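# Move the white-capped square bottle from fridge to workbench

## Task

Remove the square bottle that has a white cap from the refrigerator (its left door is held open by a latch) and set it upright on the workbench, leaving every other item in the refrigerator where it was; the robot must not topple or finish leaning, or the task fails.

## Robot and tools

ROBOT. A LinearBot: an omnidirectional wheeled base with a column about 1.7 m high. A carriage slides on the column (lift_m) and holds two identical six-joint arms, each ending in a two-finger gripper. Arm bases sit roughly 0.57 m + lift_m above the floor; carriage parts hang about 0.15 m lower. A hand reaches up to 0.78 m from its shoulder but only about 0.38 m below its arm base. The hand is about 0.16 m long, 0.1 m wide (0.14 m when open); fingertips narrow to about 5 mm. Parked arm joints 1-6: 0, 0.05, 0.05, 1.45, 0, 0. Cameras: carriage_camera (fixed, facing forward, tilted about 20 degrees down), left_wrist_camera and right_wrist_camera (looking past the fingertips).

FRAMES. Base frame: origin on the floor below the base centre, x forward, y left, z up, metres. left_hand and right_hand are the midpoints between each hand's pads in this frame; quat_wxyz rotates base axes into hand axes (hand z along the fingers, y the opening direction). Odometry frame = base frame at scene start; base_odometry counts wheel turns only (slip counts as travel), heading in rad, left positive, -3.142 to 3.142.

TOOL move. Optional keys: base, joints, speeds, min_time_s, cameras. All listed motions start at once.
- base: exactly one relative offset from the current base position, measured from the last reported state: {"translate_m": d} forward positive, -2 to 2 m; {"strafe_m": d} left positive, -2 to 2 m; {"rotate_rad": d} counter-clockwise positive, -6.3 to 6.3 rad.
- joints: one object, keyed by joint name, holding absolute targets (not offsets) for any subset of both arms plus the lift. lift_m 0 to 1 m. For each arm (left_ or right_ prefix): joint1_rad -2.617 to 3.054 (yaw about vertical, 0 forward, positive left); joint2_rad 0 to 3.141 (shoulder; 0 upper arm back and level, 1.57 upright, 3.14 forward level); joint3_rad 0 to 3.141 (elbow, 0 folded, 3.14 straight); joint4_rad -1.57 to 1.57 (wrist pitch, positive lifts fingertips); joint5_rad -1.57 to 1.57 (wrist yaw, positive swings fingertips to the right, opposite to joint 1); joint6_rad -2.094 to 2.094 (roll about the finger axis, positive clockwise viewed from the forearm); gripper_m 0 to 0.093 m pad gap.
- speeds: caps for this action only: translate_m and strafe_m 0.02-0.5 m/s, rotate_rad 0.05-1.57 rad/s, lift_m 0.08-0.25 m/s (top of range is the default).
- min_time_s: 0.1 to 8 s, minimum duration of each arm/gripper motion; makes arm paths straighter.
- cameras: list of carriage_camera, left_wrist_camera, right_wrist_camera or all; omitted means all, [] means none.
A move with no action just reports state and images. An action lasts at most 15 s; base drives time out at 14 s. Unknown keys make a call invalid; out-of-range values get it refused, and a refusal or a stop cancels later move/wait/finished_scene calls in that same reply.

OTHER TOOLS. wait {seconds 0-10, cameras}: lets time pass with no new command. zoom_image {camera, region [x0,y0,x1,y1]} in pixels of that camera's latest image (672x504, origin top-left, region up to 504x504). read_manual {section "licences"}: licence text only. finished_scene {scene: current scene number}: ends the scene irreversibly; the goal must already hold without the robot.

RESULT LINES. move reports "done" or the worst status. base_status/joint_status per motion: done (wheels turned as commanded, even if slipping), off_target (resting short, may still push), contact_stop or time_out (target dropped, holds position), not_followed (arm targets withheld because arms would come within millimetres of each other; escape by sending one arm its current readings with joint 1 turned away, then the other in a later call), limit_stop_at_motor_heat. on_its_own lists uncommanded behaviour ("held at" = target). motor_effort is percent of max, bracket = peak; a lift effort that keeps dropping while lowering means a hand or load is resting on something. Joint torques follow joint order; joints 1-3 wrap at ±28 N m. Gripper readings: on a hard part at full force it reads up to 5 mm under the part's width; closed on nothing reads 0.000-0.002. Command about 5 mm below the first-touch reading for a firm grip; open well above the reading to release. MOTOR HOT appears at 75 °C; at 100 °C that arm goes limp for 30-60 s (OVER-TEMPERATURE FAULT). A pictures line names image order.

CAUTIONS. The simulation keeps running while you compose replies; the robot holds its last command. Reported hand positions can be off, usually too high, especially at long reach; a 1 kg load sags a level hand 7-25 cm. Arms have no contact stop and keep pressing; the base stops on wheel effort but ignores arms, so a drive can bend an arm. After a blocked drive, back off about 0.2 m. Avoid drops, releasing moving objects, slams, hard pushes and arm-on-arm collisions (a hard press ends the scene). The robot tips most easily with a high carriage, outstretched or loaded arms, pushing/pulling, or abrupt stops; only images reveal leaning. Never back the column under a table edge. Park arms when not working to cool them. Camera calibration (K, distortion, T_world_to_cam) is given per camera and may be slightly off.

Each tool is called after "Request:" as name(argument=value, ...), one argument or row to a line, values as JSON.

## Session

Request:
move(
)

Scene clock: 0.00 s.
Joint torques (N m): no reading
base_odometry: x=+0.000 y=+0.000 heading=+0.000
base_status: not commanded
joint_positions: lift_m=+0.300 left_joint1_rad=-0.009 left_joint2_rad=+0.041 left_joint3_rad=+0.063 left_joint4_rad=+1.426 left_joint5_rad=-0.048 left_joint6_rad=+0.016 left_gripper_m=+0.09396 right_joint1_rad=-0.005 right_joint2_rad=+0.049 right_joint3_rad=+0.049 right_joint4_rad=+1.428 right_joint5_rad=-0.037 right_joint6_rad=+0.004 right_gripper_m=+0.09396
joint_status: not commanded
motor_effort: lift_m=+24 drive_wheels=+0
left_hand: x=+0.2631 y=+0.3097 z=+1.2857 quat_wxyz=(+0.998, -0.023, +0.062, +0.005) (m; base frame)
right_hand: x=+0.2693 y=-0.2956 z=+1.2820 quat_wxyz=(+0.997, -0.018, +0.072, +0.000) (m; base frame)
pictures: carriage_camera, left_wrist_camera, right_wrist_camera

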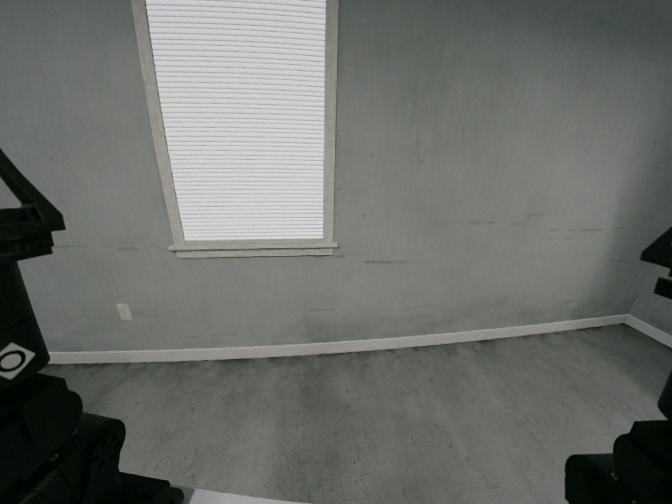

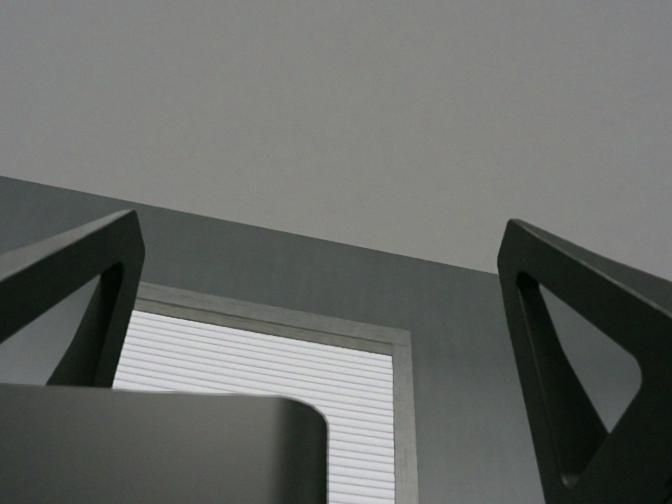

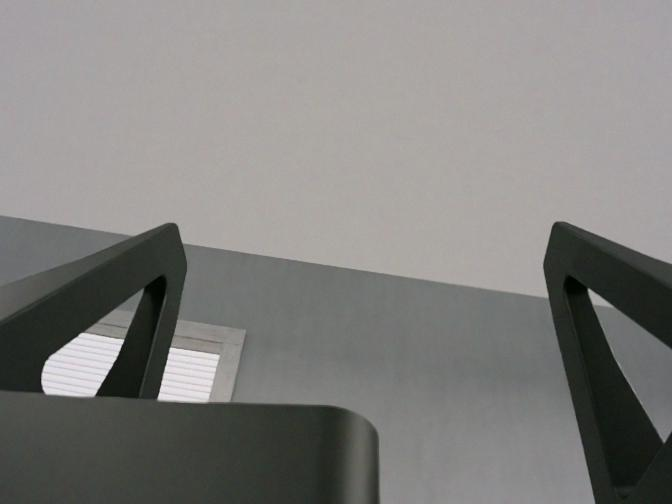

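Request:
move(
  base={"rotate_rad": 1.57},
  cameras=["carriage_camera"],
)

Request:
move(
  base={"rotate_rad": 1.57},
  cameras=["carriage_camera"],
)

Request:
move(
  base={"rotate_rad": 1.57},
  cameras=["carriage_camera"],
)

Scene clock: 11.33 s.
Joint torques (N m): left_arm=[0.34 3.9 4.81 -0.07 0 0.01] | right_arm=[0.05 3.15 6.15 -0.15 0 -0.15]
move: done
base_odometry: x=+0.000 y=+0.000 heading=+1.570
base_status: done
joint_positions: lift_m=+0.300 left_joint1_rad=-0.009 left_joint2_rad=+0.041 left_joint3_rad=+0.063 left_joint4_rad=+1.424 left_joint5_rad=-0.048 left_joint6_rad=+0.016 left_gripper_m=+0.09397 right_joint1_rad=-0.005 right_joint2_rad=+0.049 right_joint3_rad=+0.049 right_joint4_rad=+1.426 right_joint5_rad=-0.037 right_joint6_rad=+0.004 right_gripper_m=+0.09397
joint_status: not commanded
motor_effort: lift_m=+24(24) drive_wheels=+3(12)
left_hand: x=+0.2634 y=+0.3097 z=+1.2857 quat_wxyz=(+0.998, -0.023, +0.063, +0.005) (m; base frame)
right_hand: x=+0.2700 y=-0.2956 z=+1.2819 quat_wxyz=(+0.997, -0.018, +0.073, +0.000) (m; base frame)
pictures: carriage_camera

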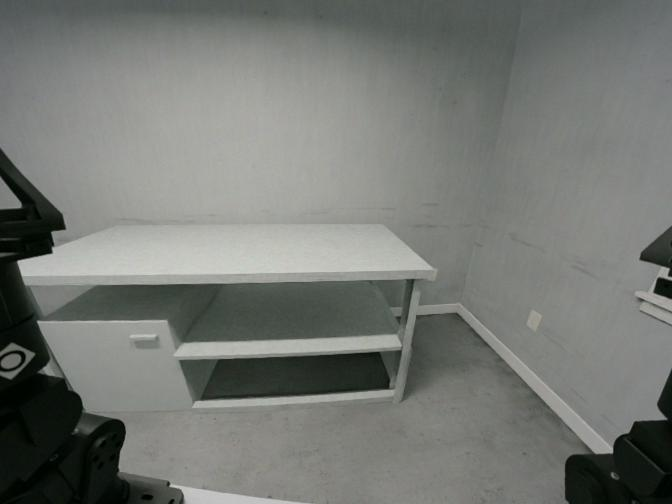

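Scene clock: 14.43 s.
Joint torques (N m): left_arm=[0.32 3.89 4.82 -0.07 0 0.01] | right_arm=[0.06 3.15 6.17 -0.14 0 -0.16]
move: done
base_odometry: x=+0.000 y=+0.000 heading=+3.139
base_status: done
joint_positions: lift_m=+0.300 left_joint1_rad=-0.009 left_joint2_rad=+0.041 left_joint3_rad=+0.063 left_joint4_rad=+1.424 left_joint5_rad=-0.048 left_joint6_rad=+0.016 left_gripper_m=+0.09398 right_joint1_rad=-0.005 right_joint2_rad=+0.049 right_joint3_rad=+0.049 right_joint4_rad=+1.425 right_joint5_rad=-0.037 right_joint6_rad=+0.004 right_gripper_m=+0.09398
joint_status: not commanded
motor_effort: lift_m=+24(24) drive_wheels=+5(13)
left_hand: x=+0.2635 y=+0.3097 z=+1.2857 quat_wxyz=(+0.998, -0.023, +0.063, +0.005) (m; base frame)
right_hand: x=+0.2702 y=-0.2956 z=+1.2819 quat_wxyz=(+0.997, -0.018, +0.073, +0.000) (m; base frame)
pictures: carriage_camera

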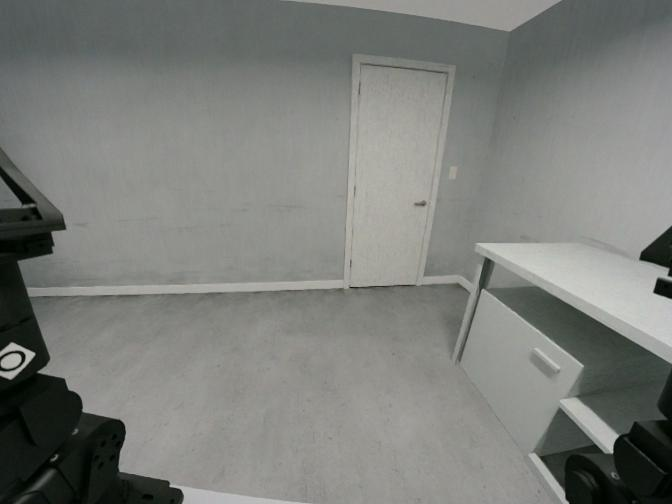

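Scene clock: 17.53 s.
Joint torques (N m): left_arm=[0.34 3.88 4.79 -0.07 -0.01 0.01] | right_arm=[0.03 3.14 6.16 -0.13 0.01 -0.16]
move: done
base_odometry: x=+0.000 y=+0.000 heading=-1.574
base_status: done
joint_positions: lift_m=+0.300 left_joint1_rad=-0.009 left_joint2_rad=+0.041 left_joint3_rad=+0.063 left_joint4_rad=+1.424 left_joint5_rad=-0.048 left_joint6_rad=+0.016 left_gripper_m=+0.09398 right_joint1_rad=-0.005 right_joint2_rad=+0.049 right_joint3_rad=+0.049 right_joint4_rad=+1.424 right_joint5_rad=-0.037 right_joint6_rad=+0.004 right_gripper_m=+0.09398
joint_status: not commanded
motor_effort: lift_m=+24(24) drive_wheels=+4(14)
left_hand: x=+0.2636 y=+0.3097 z=+1.2856 quat_wxyz=(+0.998, -0.023, +0.063, +0.005) (m; base frame)
right_hand: x=+0.2703 y=-0.2956 z=+1.2818 quat_wxyz=(+0.997, -0.018, +0.074, +0.001) (m; base frame)
pictures: carriage_camera

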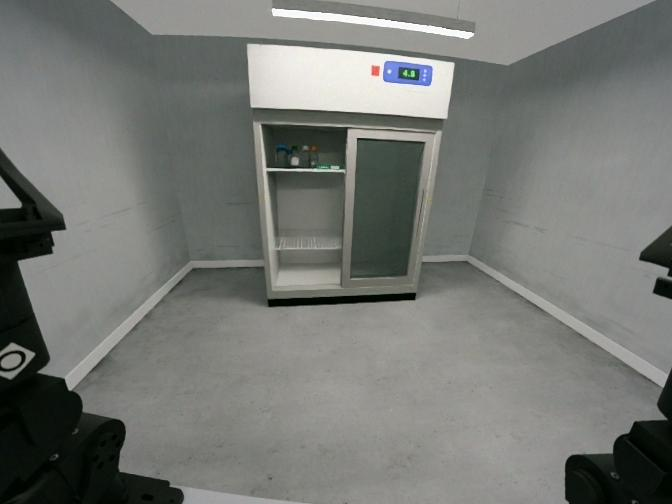

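Request:
zoom_image(
  camera="carriage_camera",
  region=[250, 110, 370, 200],
)

Scaled by 4.200 from the camera's 672x504 image, which has a finer 960x720 frame.

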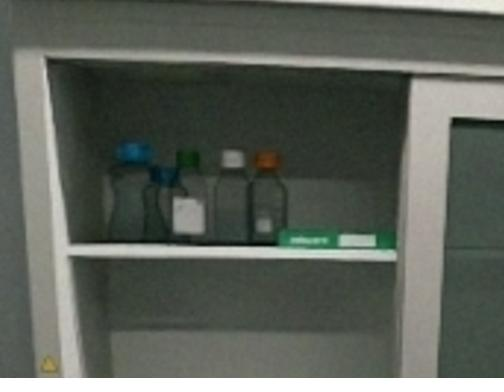

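Request:
move(
  base={"rotate_rad": 0.19},
  joints={"lift_m": 0.5},
  cameras=[],
)

Request:
move(
  base={"strafe_m": -0.36},
  cameras=[],
)

Request:
move(
  base={"translate_m": 0.95},
  cameras=["carriage_camera"],
)

Request:
zoom_image(
  camera="carriage_camera",
  region=[180, 60, 430, 260],
)

Scene clock: 130.33 s.
Joint torques (N m): left_arm=[0.34 3.88 4.71 -0.06 0 0.01] | right_arm=[0.05 3.18 6.15 -0.15 0.01 -0.15]
move: done
base_odometry: x=+0.000 y=+0.000 heading=-1.384
base_status: done
joint_positions: lift_m=+0.500 left_joint1_rad=-0.009 left_joint2_rad=+0.041 left_joint3_rad=+0.063 left_joint4_rad=+1.424 left_joint5_rad=-0.048 left_joint6_rad=+0.016 left_gripper_m=+0.09398 right_joint1_rad=-0.005 right_joint2_rad=+0.049 right_joint3_rad=+0.049 right_joint4_rad=+1.426 right_joint5_rad=-0.037 right_joint6_rad=+0.004 right_gripper_m=+0.09398
joint_status: all done
motor_effort: lift_m=+26(31) drive_wheels=+2(11)
left_hand: x=+0.2636 y=+0.3097 z=+1.4855 quat_wxyz=(+0.998, -0.023, +0.063, +0.005) (m; base frame)
right_hand: x=+0.2700 y=-0.2956 z=+1.4817 quat_wxyz=(+0.997, -0.018, +0.073, +0.000) (m; base frame)
pictures: none
No camera images: "cameras" was empty.

Scene clock: 133.10 s.
Joint torques (N m): left_arm=[0.35 3.88 4.81 -0.07 0 0.01] | right_arm=[0.03 3.18 6.16 -0.16 0 -0.15]
move: done
base_odometry: x=-0.354 y=-0.067 heading=-1.384
base_status: done
joint_positions: lift_m=+0.500 left_joint1_rad=-0.009 left_joint2_rad=+0.041 left_joint3_rad=+0.063 left_joint4_rad=+1.424 left_joint5_rad=-0.048 left_joint6_rad=+0.016 left_gripper_m=+0.09398 right_joint1_rad=-0.004 right_joint2_rad=+0.049 right_joint3_rad=+0.049 right_joint4_rad=+1.426 right_joint5_rad=-0.037 right_joint6_rad=+0.004 right_gripper_m=+0.09398
joint_status: not commanded
motor_effort: lift_m=+26(26) drive_wheels=-6(17)
left_hand: x=+0.2636 y=+0.3097 z=+1.4855 quat_wxyz=(+0.998, -0.023, +0.063, +0.005) (m; base frame)
right_hand: x=+0.2700 y=-0.2956 z=+1.4817 quat_wxyz=(+0.997, -0.018, +0.073, +0.001) (m; base frame)
pictures: none
No camera images: "cameras" was empty.

Scene clock: 137.27 s.
Joint torques (N m): left_arm=[0.32 3.9 4.79 -0.08 -0.01 0.01] | right_arm=[-0.03 3.19 6.09 -0.14 0.01 -0.15]
move: done
base_odometry: x=-0.177 y=-1.001 heading=-1.384
base_status: done
joint_positions: lift_m=+0.500 left_joint1_rad=-0.009 left_joint2_rad=+0.041 left_joint3_rad=+0.063 left_joint4_rad=+1.424 left_joint5_rad=-0.048 left_joint6_rad=+0.016 left_gripper_m=+0.09398 right_joint1_rad=-0.004 right_joint2_rad=+0.049 right_joint3_rad=+0.049 right_joint4_rad=+1.425 right_joint5_rad=-0.037 right_joint6_rad=+0.004 right_gripper_m=+0.09398
joint_status: not commanded
motor_effort: lift_m=+26(26) drive_wheels=-6(14)
left_hand: x=+0.2636 y=+0.3097 z=+1.4855 quat_wxyz=(+0.998, -0.023, +0.063, +0.005) (m; base frame)
right_hand: x=+0.2701 y=-0.2956 z=+1.4817 quat_wxyz=(+0.997, -0.018, +0.073, +0.001) (m; base frame)
pictures: carriage_camera
camera_calibration:
carriage_camera: T_world_to_cam=[[0.0454457, -0.998547, 0.0289474, -0.0450971], [-0.353787, -0.0431872, -0.934329, 1.41556], [0.934221, 0.03222, -0.355235, 0.407626], [0, 0, 0, 1]] pos_world=[0.122044, 0.00296896, 1.46871]

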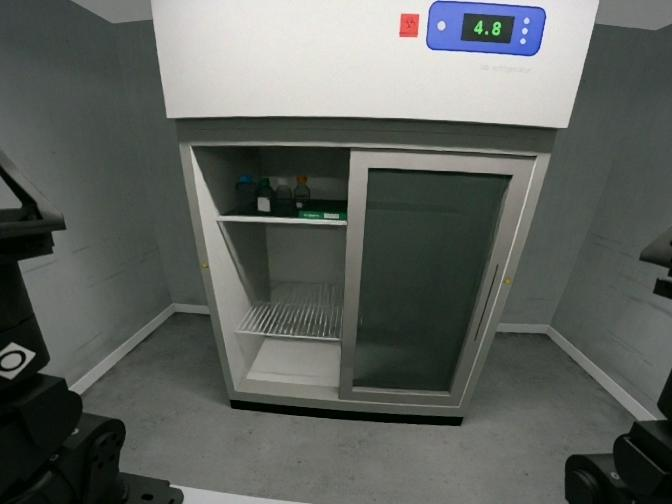

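Scaled by 2.016 from the camera's 672x504 image, which has a finer 960x720 frame.

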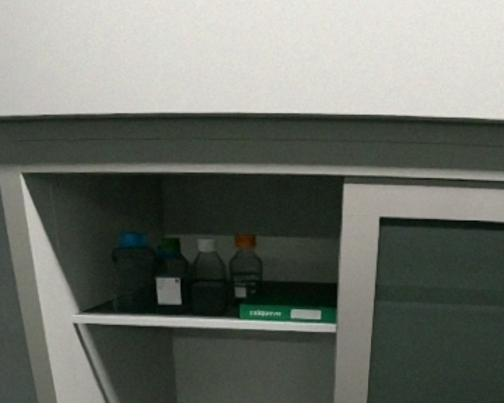

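Request:
zoom_image(
  camera="carriage_camera",
  region=[215, 160, 355, 230],
)

Scaled by 3.600 from the camera's 672x504 image, which has a finer 960x720 frame.

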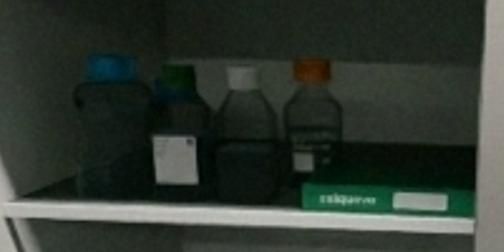

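Request:
move(
  joints={"lift_m": 0.425, "left_joint1_rad": 0.0, "left_joint2_rad": 1.985, "left_joint3_rad": 1.985, "left_joint4_rad": 0.0, "left_joint5_rad": 0.0, "left_joint6_rad": 0.0, "left_gripper_m": 0.068},
  min_time_s=2.5,
  cameras=["carriage_camera", "left_wrist_camera"],
)

Scene clock: 214.17 s.
Joint torques (N m): left_arm=[0.77 -11.29 8.68 2.18 0.08 -0.1] | right_arm=[-0.02 3.15 6.16 -0.14 0.01 -0.15]
move: done
base_odometry: x=-0.177 y=-1.001 heading=-1.384
base_status: not commanded
joint_positions: lift_m=+0.425 left_joint1_rad=-0.005 left_joint2_rad=+1.980 left_joint3_rad=+1.952 left_joint4_rad=+0.008 left_joint5_rad=-0.011 left_joint6_rad=+0.009 left_gripper_m=+0.06814 right_joint1_rad=-0.004 right_joint2_rad=+0.049 right_joint3_rad=+0.049 right_joint4_rad=+1.425 right_joint5_rad=-0.037 right_joint6_rad=+0.004 right_gripper_m=+0.09398
joint_status: all done
motor_effort: lift_m=+22(22) drive_wheels=+1(9)
left_hand: x=+0.8502 y=+0.3003 z=+1.3820 quat_wxyz=(+0.700, +0.001, +0.714, +0.005) (m; base frame)
right_hand: x=+0.2701 y=-0.2956 z=+1.4072 quat_wxyz=(+0.997, -0.018, +0.073, +0.001) (m; base frame)
pictures: carriage_camera, left_wrist_camera
camera_calibration:
carriage_camera: T_world_to_cam=[[0.0454457, -0.998547, 0.0289474, -0.0429411], [-0.353787, -0.0431872, -0.934329, 1.34597], [0.934221, 0.03222, -0.355235, 0.381167], [0, 0, 0, 1]] pos_world=[0.122044, 0.00296896, 1.39423]
left_wrist_camera: T_world_to_cam=[[0.0112086, -0.999684, 0.0225081, 0.258323], [-0.621803, -0.0245964, -0.782787, 1.61721], [0.783093, -0.00522168, -0.621882, 0.318514], [0, 0, 0, 1]] pos_world=[0.753267, 0.299682, 1.4582]

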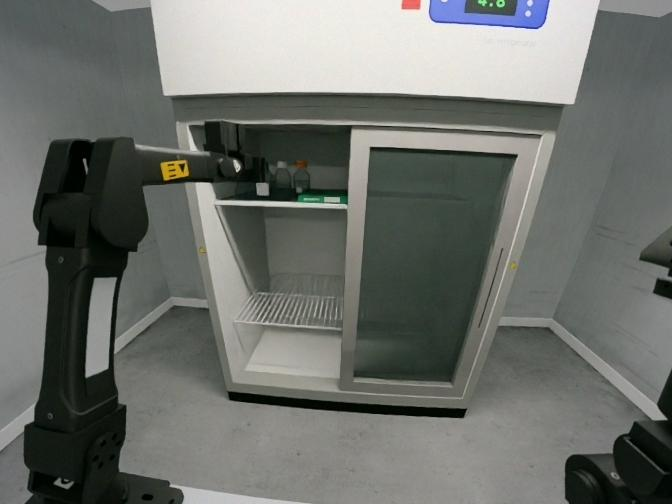

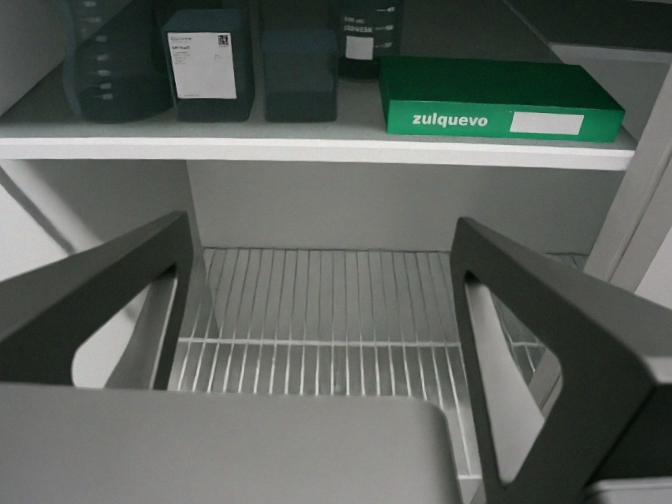

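Request:
move(
  base={"translate_m": 0.19},
  speeds={"translate_m": 0.2},
  cameras=["carriage_camera", "left_wrist_camera"],
)

Scene clock: 264.17 s.
Joint torques (N m): left_arm=[0.79 -11.41 8.59 2.23 0.07 -0.09] | right_arm=[-0.05 3.17 6.17 -0.17 0.01 -0.16]
move: done
base_odometry: x=-0.143 y=-1.188 heading=-1.385
base_status: done
joint_positions: lift_m=+0.425 left_joint1_rad=-0.005 left_joint2_rad=+1.981 left_joint3_rad=+1.954 left_joint4_rad=+0.001 left_joint5_rad=-0.010 left_joint6_rad=+0.009 left_gripper_m=+0.06814 right_joint1_rad=-0.004 right_joint2_rad=+0.049 right_joint3_rad=+0.049 right_joint4_rad=+1.427 right_joint5_rad=-0.037 right_joint6_rad=+0.004 right_gripper_m=+0.09398
joint_status: not commanded
motor_effort: lift_m=+22(22) drive_wheels=-4(14)
left_hand: x=+0.8504 y=+0.3001 z=+1.3803 quat_wxyz=(+0.698, +0.002, +0.716, +0.005) (m; base frame)
right_hand: x=+0.2697 y=-0.2956 z=+1.4073 quat_wxyz=(+0.997, -0.018, +0.072, +0.001) (m; base frame)
pictures: carriage_camera, left_wrist_camera
camera_calibration:
carriage_camera: T_world_to_cam=[[0.0454457, -0.998547, 0.0289474, -0.0429411], [-0.353787, -0.0431872, -0.934329, 1.34597], [0.934221, 0.03222, -0.355235, 0.381167], [0, 0, 0, 1]] pos_world=[0.122044, 0.00296896, 1.39423]
left_wrist_camera: T_world_to_cam=[[0.0102203, -0.999688, 0.0228113, 0.258582], [-0.626893, -0.0241784, -0.77873, 1.61468], [0.779039, -0.00634141, -0.626944, 0.328103], [0, 0, 0, 1]] pos_world=[0.753984, 0.299622, 1.45721]

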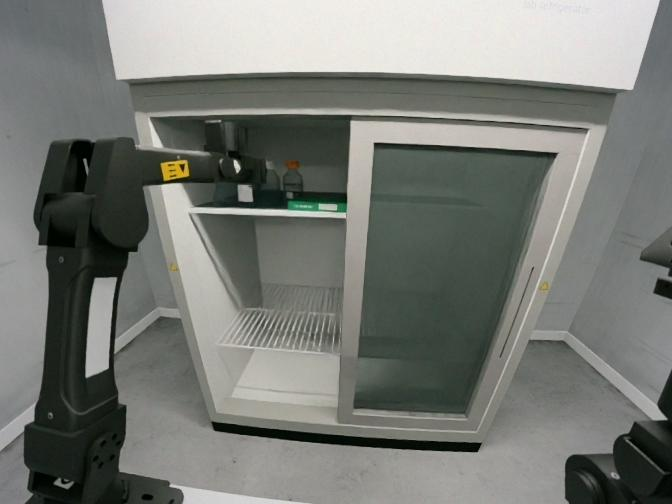

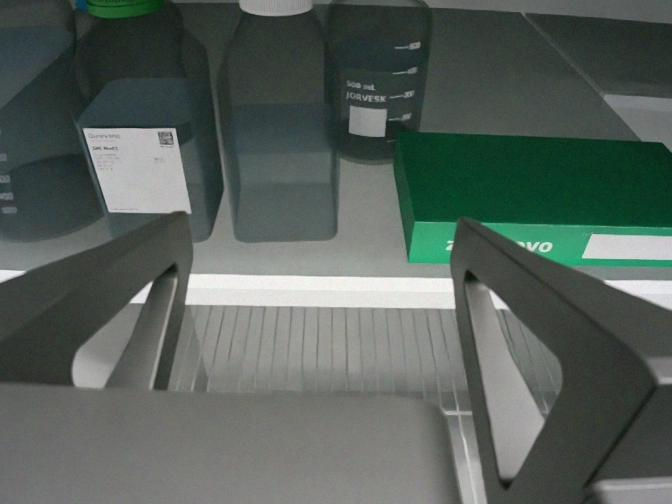

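Request:
move(
  base={"strafe_m": 0.028},
  joints={"lift_m": 0.445, "left_joint4_rad": 0.02},
  speeds={"strafe_m": 0.1},
  cameras=[],
)

Request:
move(
  base={"translate_m": 0.08},
  speeds={"translate_m": 0.1},
  cameras=["left_wrist_camera", "carriage_camera"],
)

Scene clock: 323.43 s.
Joint torques (N m): left_arm=[0.29 -12.03 7.91 2.33 0.04 -0.1] | right_arm=[0.01 3.17 6.17 -0.16 0 -0.15]
move: done
base_odometry: x=-0.115 y=-1.183 heading=-1.385
base_status: done
joint_positions: lift_m=+0.445 left_joint1_rad=+0.000 left_joint2_rad=+1.988 left_joint3_rad=+1.963 left_joint4_rad=+0.015 left_joint5_rad=-0.007 left_joint6_rad=+0.009 left_gripper_m=+0.06814 right_joint1_rad=-0.005 right_joint2_rad=+0.049 right_joint3_rad=+0.049 right_joint4_rad=+1.427 right_joint5_rad=-0.037 right_joint6_rad=+0.004 right_gripper_m=+0.09398
joint_status: all done
motor_effort: lift_m=+26(31) drive_wheels=+3(10)
left_hand: x=+0.8520 y=+0.3032 z=+1.4035 quat_wxyz=(+0.704, +0.001, +0.711, +0.006) (m; base frame)
right_hand: x=+0.2697 y=-0.2956 z=+1.4268 quat_wxyz=(+0.997, -0.018, +0.072, +0.001) (m; base frame)
pictures: none
No camera images: "cameras" was empty.

Scene clock: 325.00 s.
Joint torques (N m): left_arm=[0.29 -12.05 7.88 2.34 0.05 -0.1] | right_arm=[0.02 3.17 6.16 -0.17 0 -0.15]
move: done
base_odometry: x=-0.100 y=-1.261 heading=-1.384
base_status: done
joint_positions: lift_m=+0.445 left_joint1_rad=+0.000 left_joint2_rad=+1.988 left_joint3_rad=+1.963 left_joint4_rad=+0.015 left_joint5_rad=-0.007 left_joint6_rad=+0.009 left_gripper_m=+0.06814 right_joint1_rad=-0.005 right_joint2_rad=+0.049 right_joint3_rad=+0.049 right_joint4_rad=+1.427 right_joint5_rad=-0.037 right_joint6_rad=+0.004 right_gripper_m=+0.09398
joint_status: not commanded
motor_effort: lift_m=+26(26) drive_wheels=-2(10)
left_hand: x=+0.8520 y=+0.3032 z=+1.4035 quat_wxyz=(+0.704, +0.001, +0.711, +0.006) (m; base frame)
right_hand: x=+0.2695 y=-0.2956 z=+1.4268 quat_wxyz=(+0.997, -0.018, +0.072, +0.001) (m; base frame)
pictures: carriage_camera, left_wrist_camera
camera_calibration:
carriage_camera: T_world_to_cam=[[0.0454457, -0.998547, 0.0289474, -0.0435053], [-0.353787, -0.0431872, -0.934329, 1.36419], [0.934221, 0.03222, -0.355235, 0.388091], [0, 0, 0, 1]] pos_world=[0.122044, 0.00296896, 1.41372]
left_wrist_camera: T_world_to_cam=[[0.0129037, -0.99965, 0.0230826, 0.258433], [-0.614259, -0.02614, -0.788671, 1.63761], [0.788999, -0.00400192, -0.614382, 0.314552], [0, 0, 0, 1]] pos_world=[0.754398, 0.302408, 1.47882]

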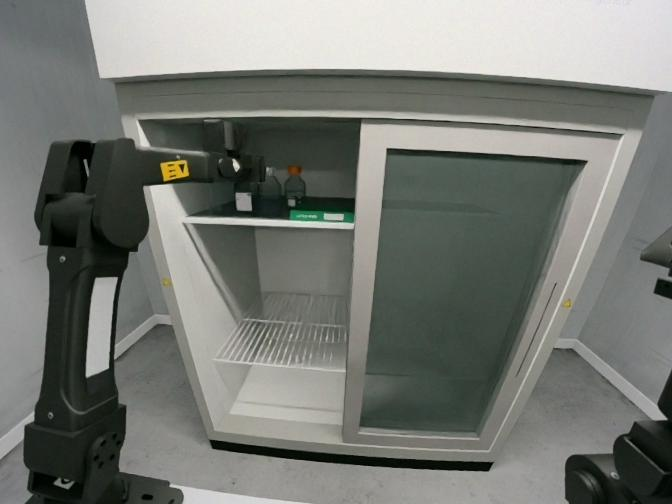

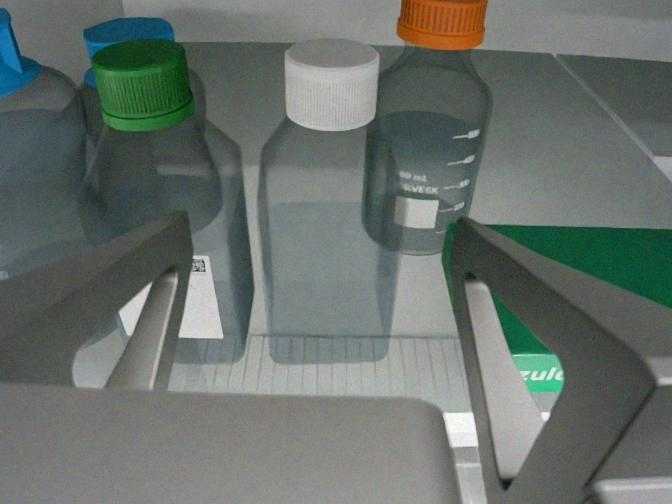

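Request:
move(
  joints={"lift_m": 0.44, "left_gripper_m": 0.06},
  cameras=[],
)

Request:
move(
  base={"translate_m": 0.115},
  speeds={"translate_m": 0.1},
  cameras=["left_wrist_camera", "carriage_camera"],
)

Scene clock: 355.33 s.
Joint torques (N m): left_arm=[0.27 -12.15 7.94 2.34 0.04 -0.1] | right_arm=[0.06 3.17 6.15 -0.15 0 -0.15]
move: done
base_odometry: x=-0.100 y=-1.261 heading=-1.384
base_status: not commanded
joint_positions: lift_m=+0.440 left_joint1_rad=+0.000 left_joint2_rad=+1.990 left_joint3_rad=+1.963 left_joint4_rad=+0.015 left_joint5_rad=-0.007 left_joint6_rad=+0.009 left_gripper_m=+0.06015 right_joint1_rad=-0.005 right_joint2_rad=+0.049 right_joint3_rad=+0.049 right_joint4_rad=+1.427 right_joint5_rad=-0.037 right_joint6_rad=+0.004 right_gripper_m=+0.09398
joint_status: all done
motor_effort: lift_m=+21(22) drive_wheels=-2(7)
left_hand: x=+0.8526 y=+0.3032 z=+1.3979 quat_wxyz=(+0.703, +0.001, +0.711, +0.006) (m; base frame)
right_hand: x=+0.2696 y=-0.2956 z=+1.4224 quat_wxyz=(+0.997, -0.018, +0.072, +0.001) (m; base frame)
pictures: none
No camera images: "cameras" was empty.

Scene clock: 357.23 s.
Joint torques (N m): left_arm=[0.25 -12.22 7.97 2.37 0.03 -0.09] | right_arm=[0.02 3.15 6.17 -0.17 0 -0.15]
move: done
base_odometry: x=-0.078 y=-1.374 heading=-1.384
base_status: done
joint_positions: lift_m=+0.440 left_joint1_rad=+0.000 left_joint2_rad=+1.990 left_joint3_rad=+1.963 left_joint4_rad=+0.016 left_joint5_rad=-0.007 left_joint6_rad=+0.009 left_gripper_m=+0.06015 right_joint1_rad=-0.005 right_joint2_rad=+0.049 right_joint3_rad=+0.049 right_joint4_rad=+1.427 right_joint5_rad=-0.037 right_joint6_rad=+0.004 right_gripper_m=+0.09398
joint_status: not commanded
motor_effort: lift_m=+21(21) drive_wheels=-7(13)
left_hand: x=+0.8526 y=+0.3032 z=+1.3982 quat_wxyz=(+0.703, +0.001, +0.711, +0.006) (m; base frame)
right_hand: x=+0.2695 y=-0.2956 z=+1.4224 quat_wxyz=(+0.997, -0.018, +0.072, +0.001) (m; base frame)
pictures: carriage_camera, left_wrist_camera
camera_calibration:
carriage_camera: T_world_to_cam=[[0.0454457, -0.998547, 0.0289474, -0.0433776], [-0.353787, -0.0431872, -0.934329, 1.36006], [0.934221, 0.03222, -0.355235, 0.386524], [0, 0, 0, 1]] pos_world=[0.122044, 0.00296896, 1.40931]
left_wrist_camera: T_world_to_cam=[[0.0129301, -0.99965, 0.0230683, 0.258547], [-0.615161, -0.0261404, -0.787968, 1.6335], [0.788295, -0.00400222, -0.615284, 0.312675], [0, 0, 0, 1]] pos_world=[0.755044, 0.302408, 1.47357]

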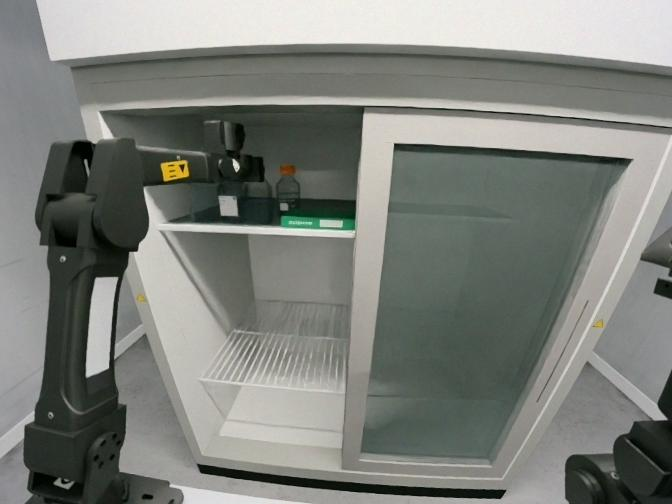

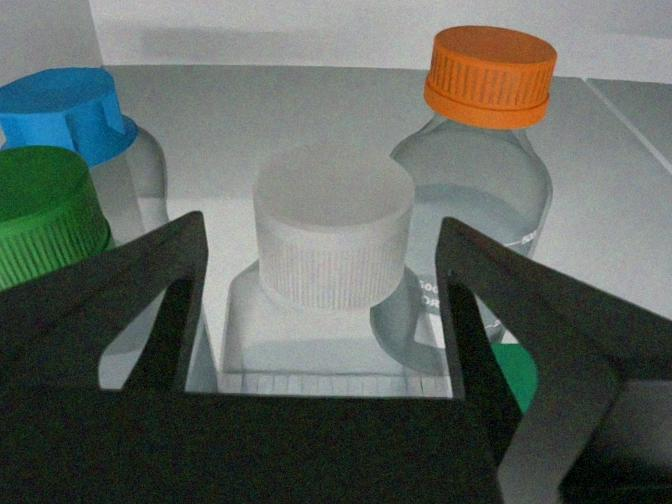

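Request:
move(
  joints={"left_gripper_m": 0.033},
  min_time_s=1.5,
  cameras=["left_wrist_camera"],
)

Scene clock: 379.67 s.
Joint torques (N m): left_arm=[0.25 -12.19 7.92 2.33 -0.05 -0.1] | right_arm=[0.02 3.15 6.16 -0.17 0 -0.15]
move: done
base_odometry: x=-0.078 y=-1.374 heading=-1.384
base_status: not commanded
joint_positions: lift_m=+0.440 left_joint1_rad=+0.000 left_joint2_rad=+1.990 left_joint3_rad=+1.963 left_joint4_rad=+0.016 left_joint5_rad=+0.001 left_joint6_rad=+0.008 left_gripper_m=+0.03316 right_joint1_rad=-0.005 right_joint2_rad=+0.049 right_joint3_rad=+0.049 right_joint4_rad=+1.427 right_joint5_rad=-0.037 right_joint6_rad=+0.004 right_gripper_m=+0.09398
joint_status: all done
motor_effort: lift_m=+21(21) drive_wheels=-3(8)
left_hand: x=+0.8526 y=+0.3018 z=+1.3982 quat_wxyz=(+0.703, +0.003, +0.711, +0.003) (m; base frame)
right_hand: x=+0.2695 y=-0.2956 z=+1.4224 quat_wxyz=(+0.997, -0.018, +0.072, +0.001) (m; base frame)
pictures: left_wrist_camera
camera_calibration:
left_wrist_camera: T_world_to_cam=[[0.00492622, -0.999711, 0.0235363, 0.263359], [-0.615351, -0.0215832, -0.787957, 1.63224], [0.788238, -0.0106014, -0.61528, 0.3147], [0, 0, 0, 1]] pos_world=[0.755045, 0.301848, 1.47357]

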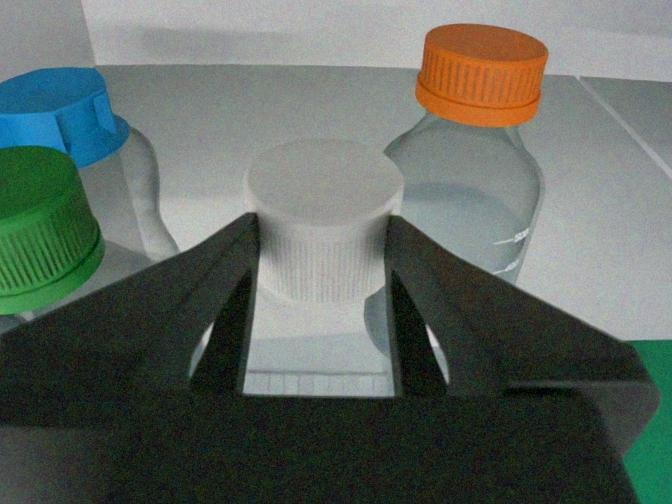

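Request:
move(
  joints={"left_gripper_m": 0.026},
  min_time_s=0.8,
  cameras=[],
)

Request:
move(
  joints={"lift_m": 0.455},
  speeds={"lift_m": 0.08},
  cameras=["left_wrist_camera", "carriage_camera"],
)

Scene clock: 389.10 s.
Joint torques (N m): left_arm=[0.28 -12.19 7.91 2.33 -0.05 -0.09] | right_arm=[0.02 3.17 6.15 -0.17 0 -0.15]
move: done
base_odometry: x=-0.078 y=-1.374 heading=-1.384
base_status: not commanded
joint_positions: lift_m=+0.440 left_joint1_rad=+0.000 left_joint2_rad=+1.990 left_joint3_rad=+1.963 left_joint4_rad=+0.016 left_joint5_rad=+0.001 left_joint6_rad=+0.008 left_gripper_m=+0.02616 right_joint1_rad=-0.005 right_joint2_rad=+0.049 right_joint3_rad=+0.049 right_joint4_rad=+1.427 right_joint5_rad=-0.037 right_joint6_rad=+0.004 right_gripper_m=+0.09398
joint_status: all done
motor_effort: lift_m=+21(21) drive_wheels=-3(6)
left_hand: x=+0.8526 y=+0.3018 z=+1.3982 quat_wxyz=(+0.703, +0.003, +0.711, +0.003) (m; base frame)
right_hand: x=+0.2695 y=-0.2956 z=+1.4224 quat_wxyz=(+0.997, -0.018, +0.072, +0.001) (m; base frame)
pictures: none
No camera images: "cameras" was empty.

Scene clock: 389.70 s.
Joint torques (N m): left_arm=[0.27 -12.29 7.94 2.33 -0.04 -0.08] | right_arm=[0.01 3.15 6.17 -0.16 0.01 -0.15]
move: done
base_odometry: x=-0.078 y=-1.374 heading=-1.384
base_status: not commanded
joint_positions: lift_m=+0.455 left_joint1_rad=+0.000 left_joint2_rad=+1.990 left_joint3_rad=+1.963 left_joint4_rad=+0.017 left_joint5_rad=+0.001 left_joint6_rad=+0.008 left_gripper_m=+0.02615 right_joint1_rad=-0.005 right_joint2_rad=+0.049 right_joint3_rad=+0.049 right_joint4_rad=+1.427 right_joint5_rad=-0.037 right_joint6_rad=+0.004 right_gripper_m=+0.09398
joint_status: all done
motor_effort: lift_m=+26(31) drive_wheels=+1(7)
left_hand: x=+0.8527 y=+0.3018 z=+1.4129 quat_wxyz=(+0.704, +0.003, +0.711, +0.003) (m; base frame)
right_hand: x=+0.2695 y=-0.2956 z=+1.4368 quat_wxyz=(+0.997, -0.018, +0.072, +0.001) (m; base frame)
pictures: carriage_camera, left_wrist_camera
camera_calibration:
carriage_camera: T_world_to_cam=[[0.0454457, -0.998547, 0.0289474, -0.0437943], [-0.353787, -0.0431872, -0.934329, 1.37351], [0.934221, 0.03222, -0.355235, 0.391638], [0, 0, 0, 1]] pos_world=[0.122044, 0.00296896, 1.4237]
left_wrist_camera: T_world_to_cam=[[0.00489929, -0.999711, 0.0235414, 0.263028], [-0.614449, -0.0215828, -0.788661, 1.64412], [0.788941, -0.0106011, -0.614377, 0.32183], [0, 0, 0, 1]] pos_world=[0.755034, 0.301848, 1.48818]

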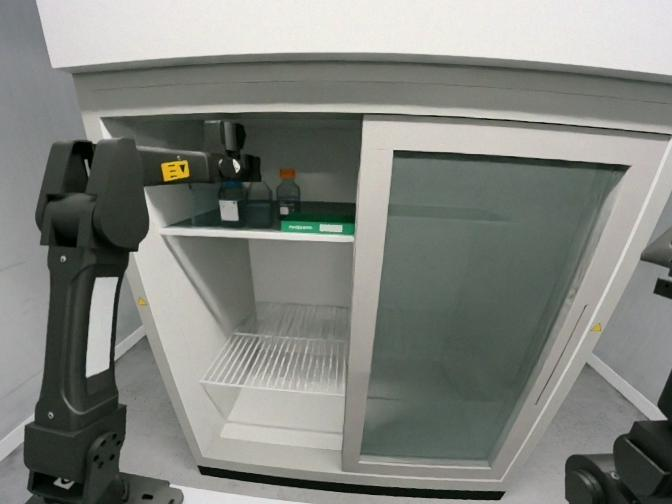

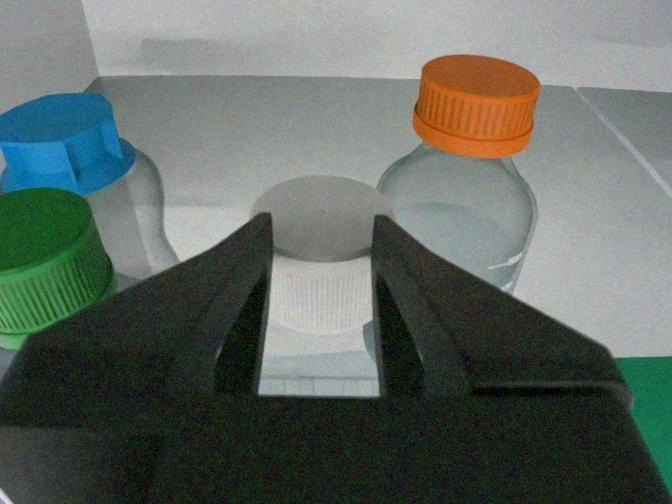

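Request:
move(
  joints={"left_gripper_m": 0.064},
  cameras=[],
)

Request:
move(
  joints={"lift_m": 0.435},
  cameras=[],
)

Request:
move(
  base={"translate_m": 0.025},
  speeds={"translate_m": 0.05},
  cameras=["left_wrist_camera"],
)

Scene clock: 414.07 s.
Joint torques (N m): left_arm=[0.25 -12.25 7.88 2.32 -0.04 -0.09] | right_arm=[0.02 3.17 6.17 -0.17 0 -0.15]
move: done
base_odometry: x=-0.078 y=-1.374 heading=-1.384
base_status: not commanded
joint_positions: lift_m=+0.455 left_joint1_rad=+0.000 left_joint2_rad=+1.990 left_joint3_rad=+1.963 left_joint4_rad=+0.017 left_joint5_rad=+0.001 left_joint6_rad=+0.008 left_gripper_m=+0.06386 right_joint1_rad=-0.005 right_joint2_rad=+0.049 right_joint3_rad=+0.049 right_joint4_rad=+1.427 right_joint5_rad=-0.037 right_joint6_rad=+0.004 right_gripper_m=+0.09398
joint_status: all done
motor_effort: lift_m=+26(26) drive_wheels=+3(6)
left_hand: x=+0.8527 y=+0.3018 z=+1.4129 quat_wxyz=(+0.704, +0.003, +0.711, +0.003) (m; base frame)
right_hand: x=+0.2695 y=-0.2956 z=+1.4368 quat_wxyz=(+0.997, -0.018, +0.072, +0.001) (m; base frame)
pictures: none
No camera images: "cameras" was empty.

Scene clock: 414.73 s.
Joint torques (N m): left_arm=[0.27 -12.75 7.68 2.32 -0.04 -0.08] | right_arm=[0.02 3.17 6.17 -0.16 0.01 -0.15]
move: done
base_odometry: x=-0.078 y=-1.374 heading=-1.384
base_status: not commanded
joint_positions: lift_m=+0.435 left_joint1_rad=+0.000 left_joint2_rad=+1.995 left_joint3_rad=+1.966 left_joint4_rad=+0.015 left_joint5_rad=+0.001 left_joint6_rad=+0.008 left_gripper_m=+0.06386 right_joint1_rad=-0.005 right_joint2_rad=+0.049 right_joint3_rad=+0.049 right_joint4_rad=+1.428 right_joint5_rad=-0.037 right_joint6_rad=+0.004 right_gripper_m=+0.09398
joint_status: all done
motor_effort: lift_m=+22(23) drive_wheels=-5(5)
left_hand: x=+0.8541 y=+0.3018 z=+1.3908 quat_wxyz=(+0.702, +0.003, +0.712, +0.003) (m; base frame)
right_hand: x=+0.2694 y=-0.2956 z=+1.4173 quat_wxyz=(+0.997, -0.018, +0.072, +0.001) (m; base frame)
pictures: none
No camera images: "cameras" was empty.

Scene clock: 415.73 s.
Joint torques (N m): left_arm=[0.28 -12.9 7.66 2.33 -0.05 -0.09] | right_arm=[0.03 3.17 6.19 -0.17 0 -0.15]
move: done
base_odometry: x=-0.074 y=-1.399 heading=-1.384
base_status: done
joint_positions: lift_m=+0.435 left_joint1_rad=+0.000 left_joint2_rad=+1.995 left_joint3_rad=+1.966 left_joint4_rad=+0.015 left_joint5_rad=+0.001 left_joint6_rad=+0.008 left_gripper_m=+0.06386 right_joint1_rad=-0.005 right_joint2_rad=+0.049 right_joint3_rad=+0.049 right_joint4_rad=+1.428 right_joint5_rad=-0.037 right_joint6_rad=+0.004 right_gripper_m=+0.09398
joint_status: not commanded
motor_effort: lift_m=+21(22) drive_wheels=-3(13)
left_hand: x=+0.8541 y=+0.3018 z=+1.3909 quat_wxyz=(+0.702, +0.003, +0.712, +0.003) (m; base frame)
right_hand: x=+0.2694 y=-0.2956 z=+1.4173 quat_wxyz=(+0.997, -0.018, +0.072, +0.001) (m; base frame)
pictures: left_wrist_camera
camera_calibration:
left_wrist_camera: T_world_to_cam=[[0.005007, -0.999711, 0.0235207, 0.263474], [-0.618053, -0.0215844, -0.78584, 1.62686], [0.78612, -0.0106024, -0.617982, 0.314647], [0, 0, 0, 1]] pos_world=[0.756814, 0.301849, 1.4667]

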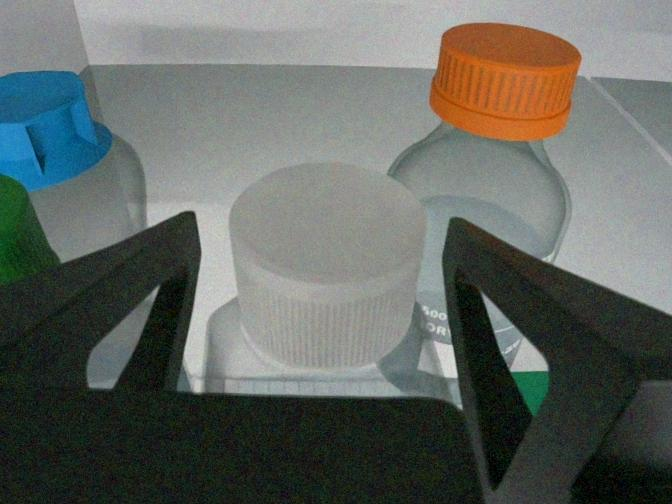

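Request:
move(
  joints={"left_gripper_m": 0.034},
  min_time_s=1.5,
  cameras=["left_wrist_camera"],
)

Scene clock: 427.50 s.
Joint torques (N m): left_arm=[0.31 -12.75 7.71 2.34 -0.06 -0.08] | right_arm=[0.02 3.17 6.16 -0.17 0 -0.15]
move: off_target
base_odometry: x=-0.074 y=-1.399 heading=-1.384
base_status: not commanded
joint_positions: lift_m=+0.435 left_joint1_rad=+0.000 left_joint2_rad=+1.995 left_joint3_rad=+1.966 left_joint4_rad=+0.015 left_joint5_rad=+0.001 left_joint6_rad=+0.008 left_gripper_m=+0.04159 right_joint1_rad=-0.005 right_joint2_rad=+0.049 right_joint3_rad=+0.049 right_joint4_rad=+1.428 right_joint5_rad=-0.037 right_joint6_rad=+0.004 right_gripper_m=+0.09398
joint_status: left_gripper_m off_target (ended at +0.04161, target +0.03400)
motor_effort: lift_m=+21(22) drive_wheels=-3(6)
left_hand: x=+0.8541 y=+0.3015 z=+1.3909 quat_wxyz=(+0.702, +0.003, +0.712, +0.002) (m; base frame)
right_hand: x=+0.2694 y=-0.2956 z=+1.4173 quat_wxyz=(+0.997, -0.018, +0.072, +0.001) (m; base frame)
pictures: left_wrist_camera
camera_calibration:
left_wrist_camera: T_world_to_cam=[[0.0042552, -0.999696, 0.0242888, 0.262741], [-0.61807, -0.0217233, -0.785823, 1.62688], [0.786112, -0.0116683, -0.617974, 0.314962], [0, 0, 0, 1]] pos_world=[0.756814, 0.301677, 1.4667]

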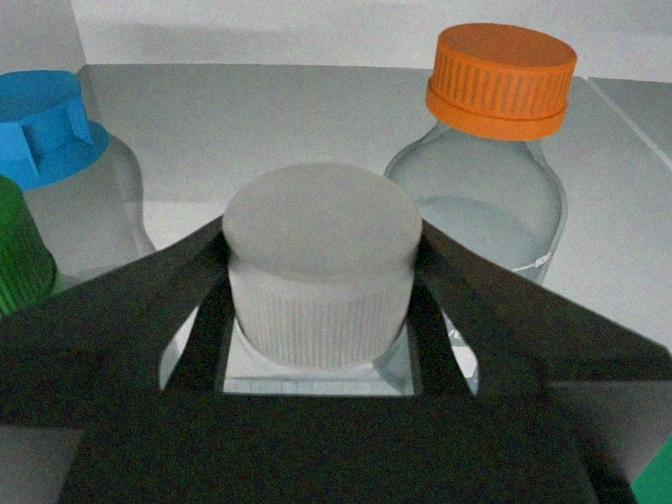

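Request:
move(
  joints={"lift_m": 0.455},
  speeds={"lift_m": 0.08},
  cameras=["left_wrist_camera", "carriage_camera"],
)

Scene clock: 438.00 s.
Joint torques (N m): left_arm=[0.32 -13.18 7.72 2.99 -0.05 -0.07] | right_arm=[0.01 3.17 6.13 -0.18 0 -0.15]
move: done
base_odometry: x=-0.074 y=-1.399 heading=-1.384
base_status: not commanded
joint_positions: lift_m=+0.455 left_joint1_rad=+0.000 left_joint2_rad=+1.999 left_joint3_rad=+1.966 left_joint4_rad=-0.040 left_joint5_rad=+0.001 left_joint6_rad=+0.007 left_gripper_m=+0.04159 right_joint1_rad=-0.005 right_joint2_rad=+0.049 right_joint3_rad=+0.049 right_joint4_rad=+1.428 right_joint5_rad=-0.037 right_joint6_rad=+0.004 right_gripper_m=+0.09398
joint_status: all done
motor_effort: lift_m=+26(30) drive_wheels=-2(6)
left_hand: x=+0.8547 y=+0.3015 z=+1.3943 quat_wxyz=(+0.681, +0.003, +0.733, +0.002) (m; base frame)
right_hand: x=+0.2694 y=-0.2956 z=+1.4368 quat_wxyz=(+0.997, -0.018, +0.072, +0.001) (m; base frame)
pictures: carriage_camera, left_wrist_camera
camera_calibration:
carriage_camera: T_world_to_cam=[[0.0454457, -0.998547, 0.0289474, -0.0437937], [-0.353787, -0.0431872, -0.934329, 1.37349], [0.934221, 0.03222, -0.355235, 0.39163], [0, 0, 0, 1]] pos_world=[0.122044, 0.00296896, 1.42368]
left_wrist_camera: T_world_to_cam=[[0.00577669, -0.999667, 0.0251368, 0.260166], [-0.663712, -0.022635, -0.747646, 1.61593], [0.747966, -0.0123647, -0.663622, 0.413028], [0, 0, 0, 1]] pos_world=[0.762076, 0.301763, 1.4757]

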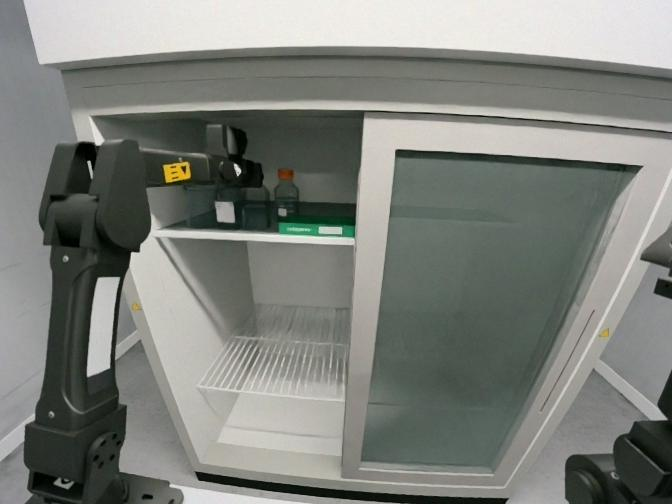

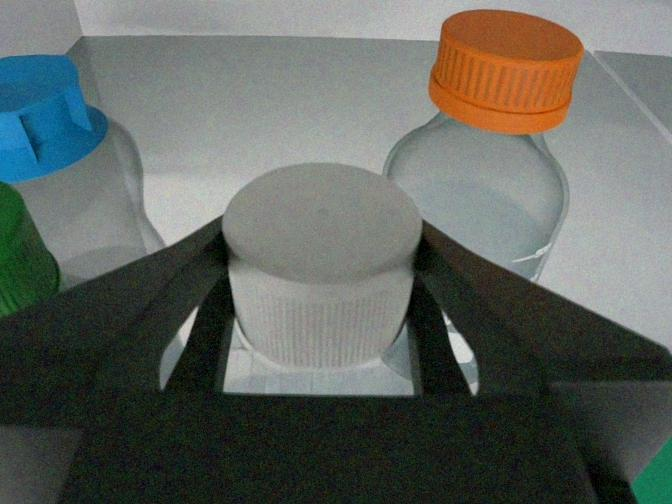

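Request:
move(
  joints={"lift_m": 0.46, "left_joint4_rad": 0.14},
  min_time_s=1.0,
  cameras=["left_wrist_camera", "carriage_camera"],
)

Scene clock: 476.60 s.
Joint torques (N m): left_arm=[0.34 -13.85 7.72 3.57 -0.05 -0.06] | right_arm=[0.01 3.18 6.16 -0.17 0 -0.15]
move: off_target
base_odometry: x=-0.074 y=-1.399 heading=-1.384
base_status: not commanded
joint_positions: lift_m=+0.460 left_joint1_rad=+0.000 left_joint2_rad=+2.007 left_joint3_rad=+1.966 left_joint4_rad=+0.027 left_joint5_rad=+0.001 left_joint6_rad=+0.006 left_gripper_m=+0.04158 right_joint1_rad=-0.005 right_joint2_rad=+0.049 right_joint3_rad=+0.049 right_joint4_rad=+1.427 right_joint5_rad=-0.037 right_joint6_rad=+0.004 right_gripper_m=+0.09398
joint_status: left_joint4_rad off_target (ended at +0.026, target +0.140); the others done
motor_effort: lift_m=+27(32) drive_wheels=-2(5)
left_hand: x=+0.8576 y=+0.3015 z=+1.4110 quat_wxyz=(+0.702, +0.003, +0.712, +0.002) (m; base frame)
right_hand: x=+0.2695 y=-0.2956 z=+1.4417 quat_wxyz=(+0.997, -0.018, +0.072, +0.001) (m; base frame)
pictures: carriage_camera, left_wrist_camera
camera_calibration:
carriage_camera: T_world_to_cam=[[0.0454457, -0.998547, 0.0289474, -0.0439358], [-0.353787, -0.0431872, -0.934329, 1.37808], [0.934221, 0.03222, -0.355235, 0.393375], [0, 0, 0, 1]] pos_world=[0.122044, 0.00296896, 1.42859]
left_wrist_camera: T_world_to_cam=[[0.00428683, -0.999658, 0.0258124, 0.260051], [-0.618371, -0.0229357, -0.785552, 1.64501], [0.785875, -0.0125941, -0.618257, 0.325527], [0, 0, 0, 1]] pos_world=[0.760286, 0.301791, 1.48678]

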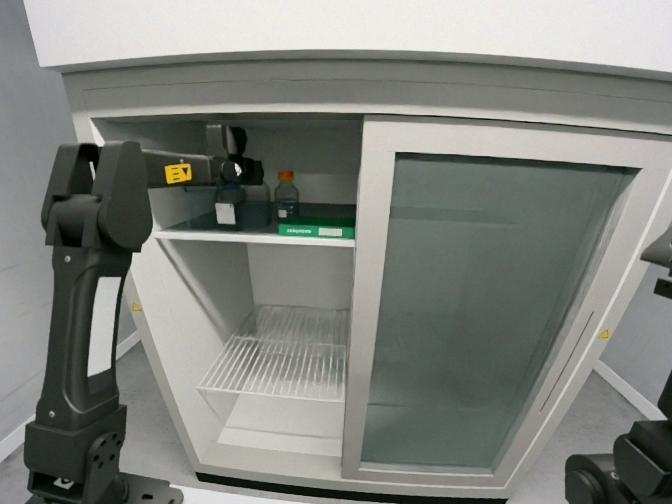

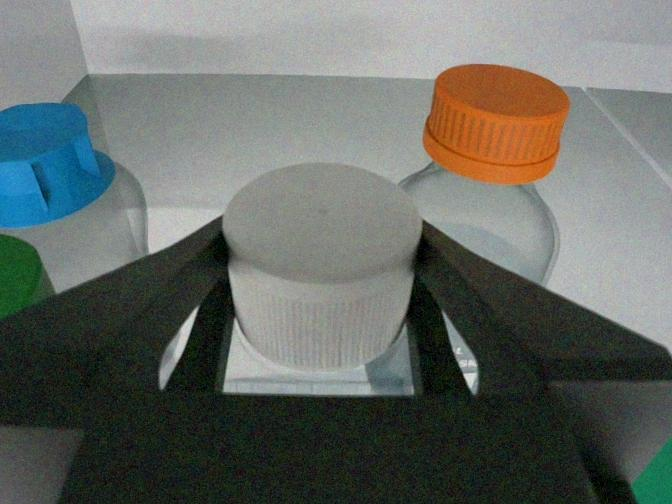

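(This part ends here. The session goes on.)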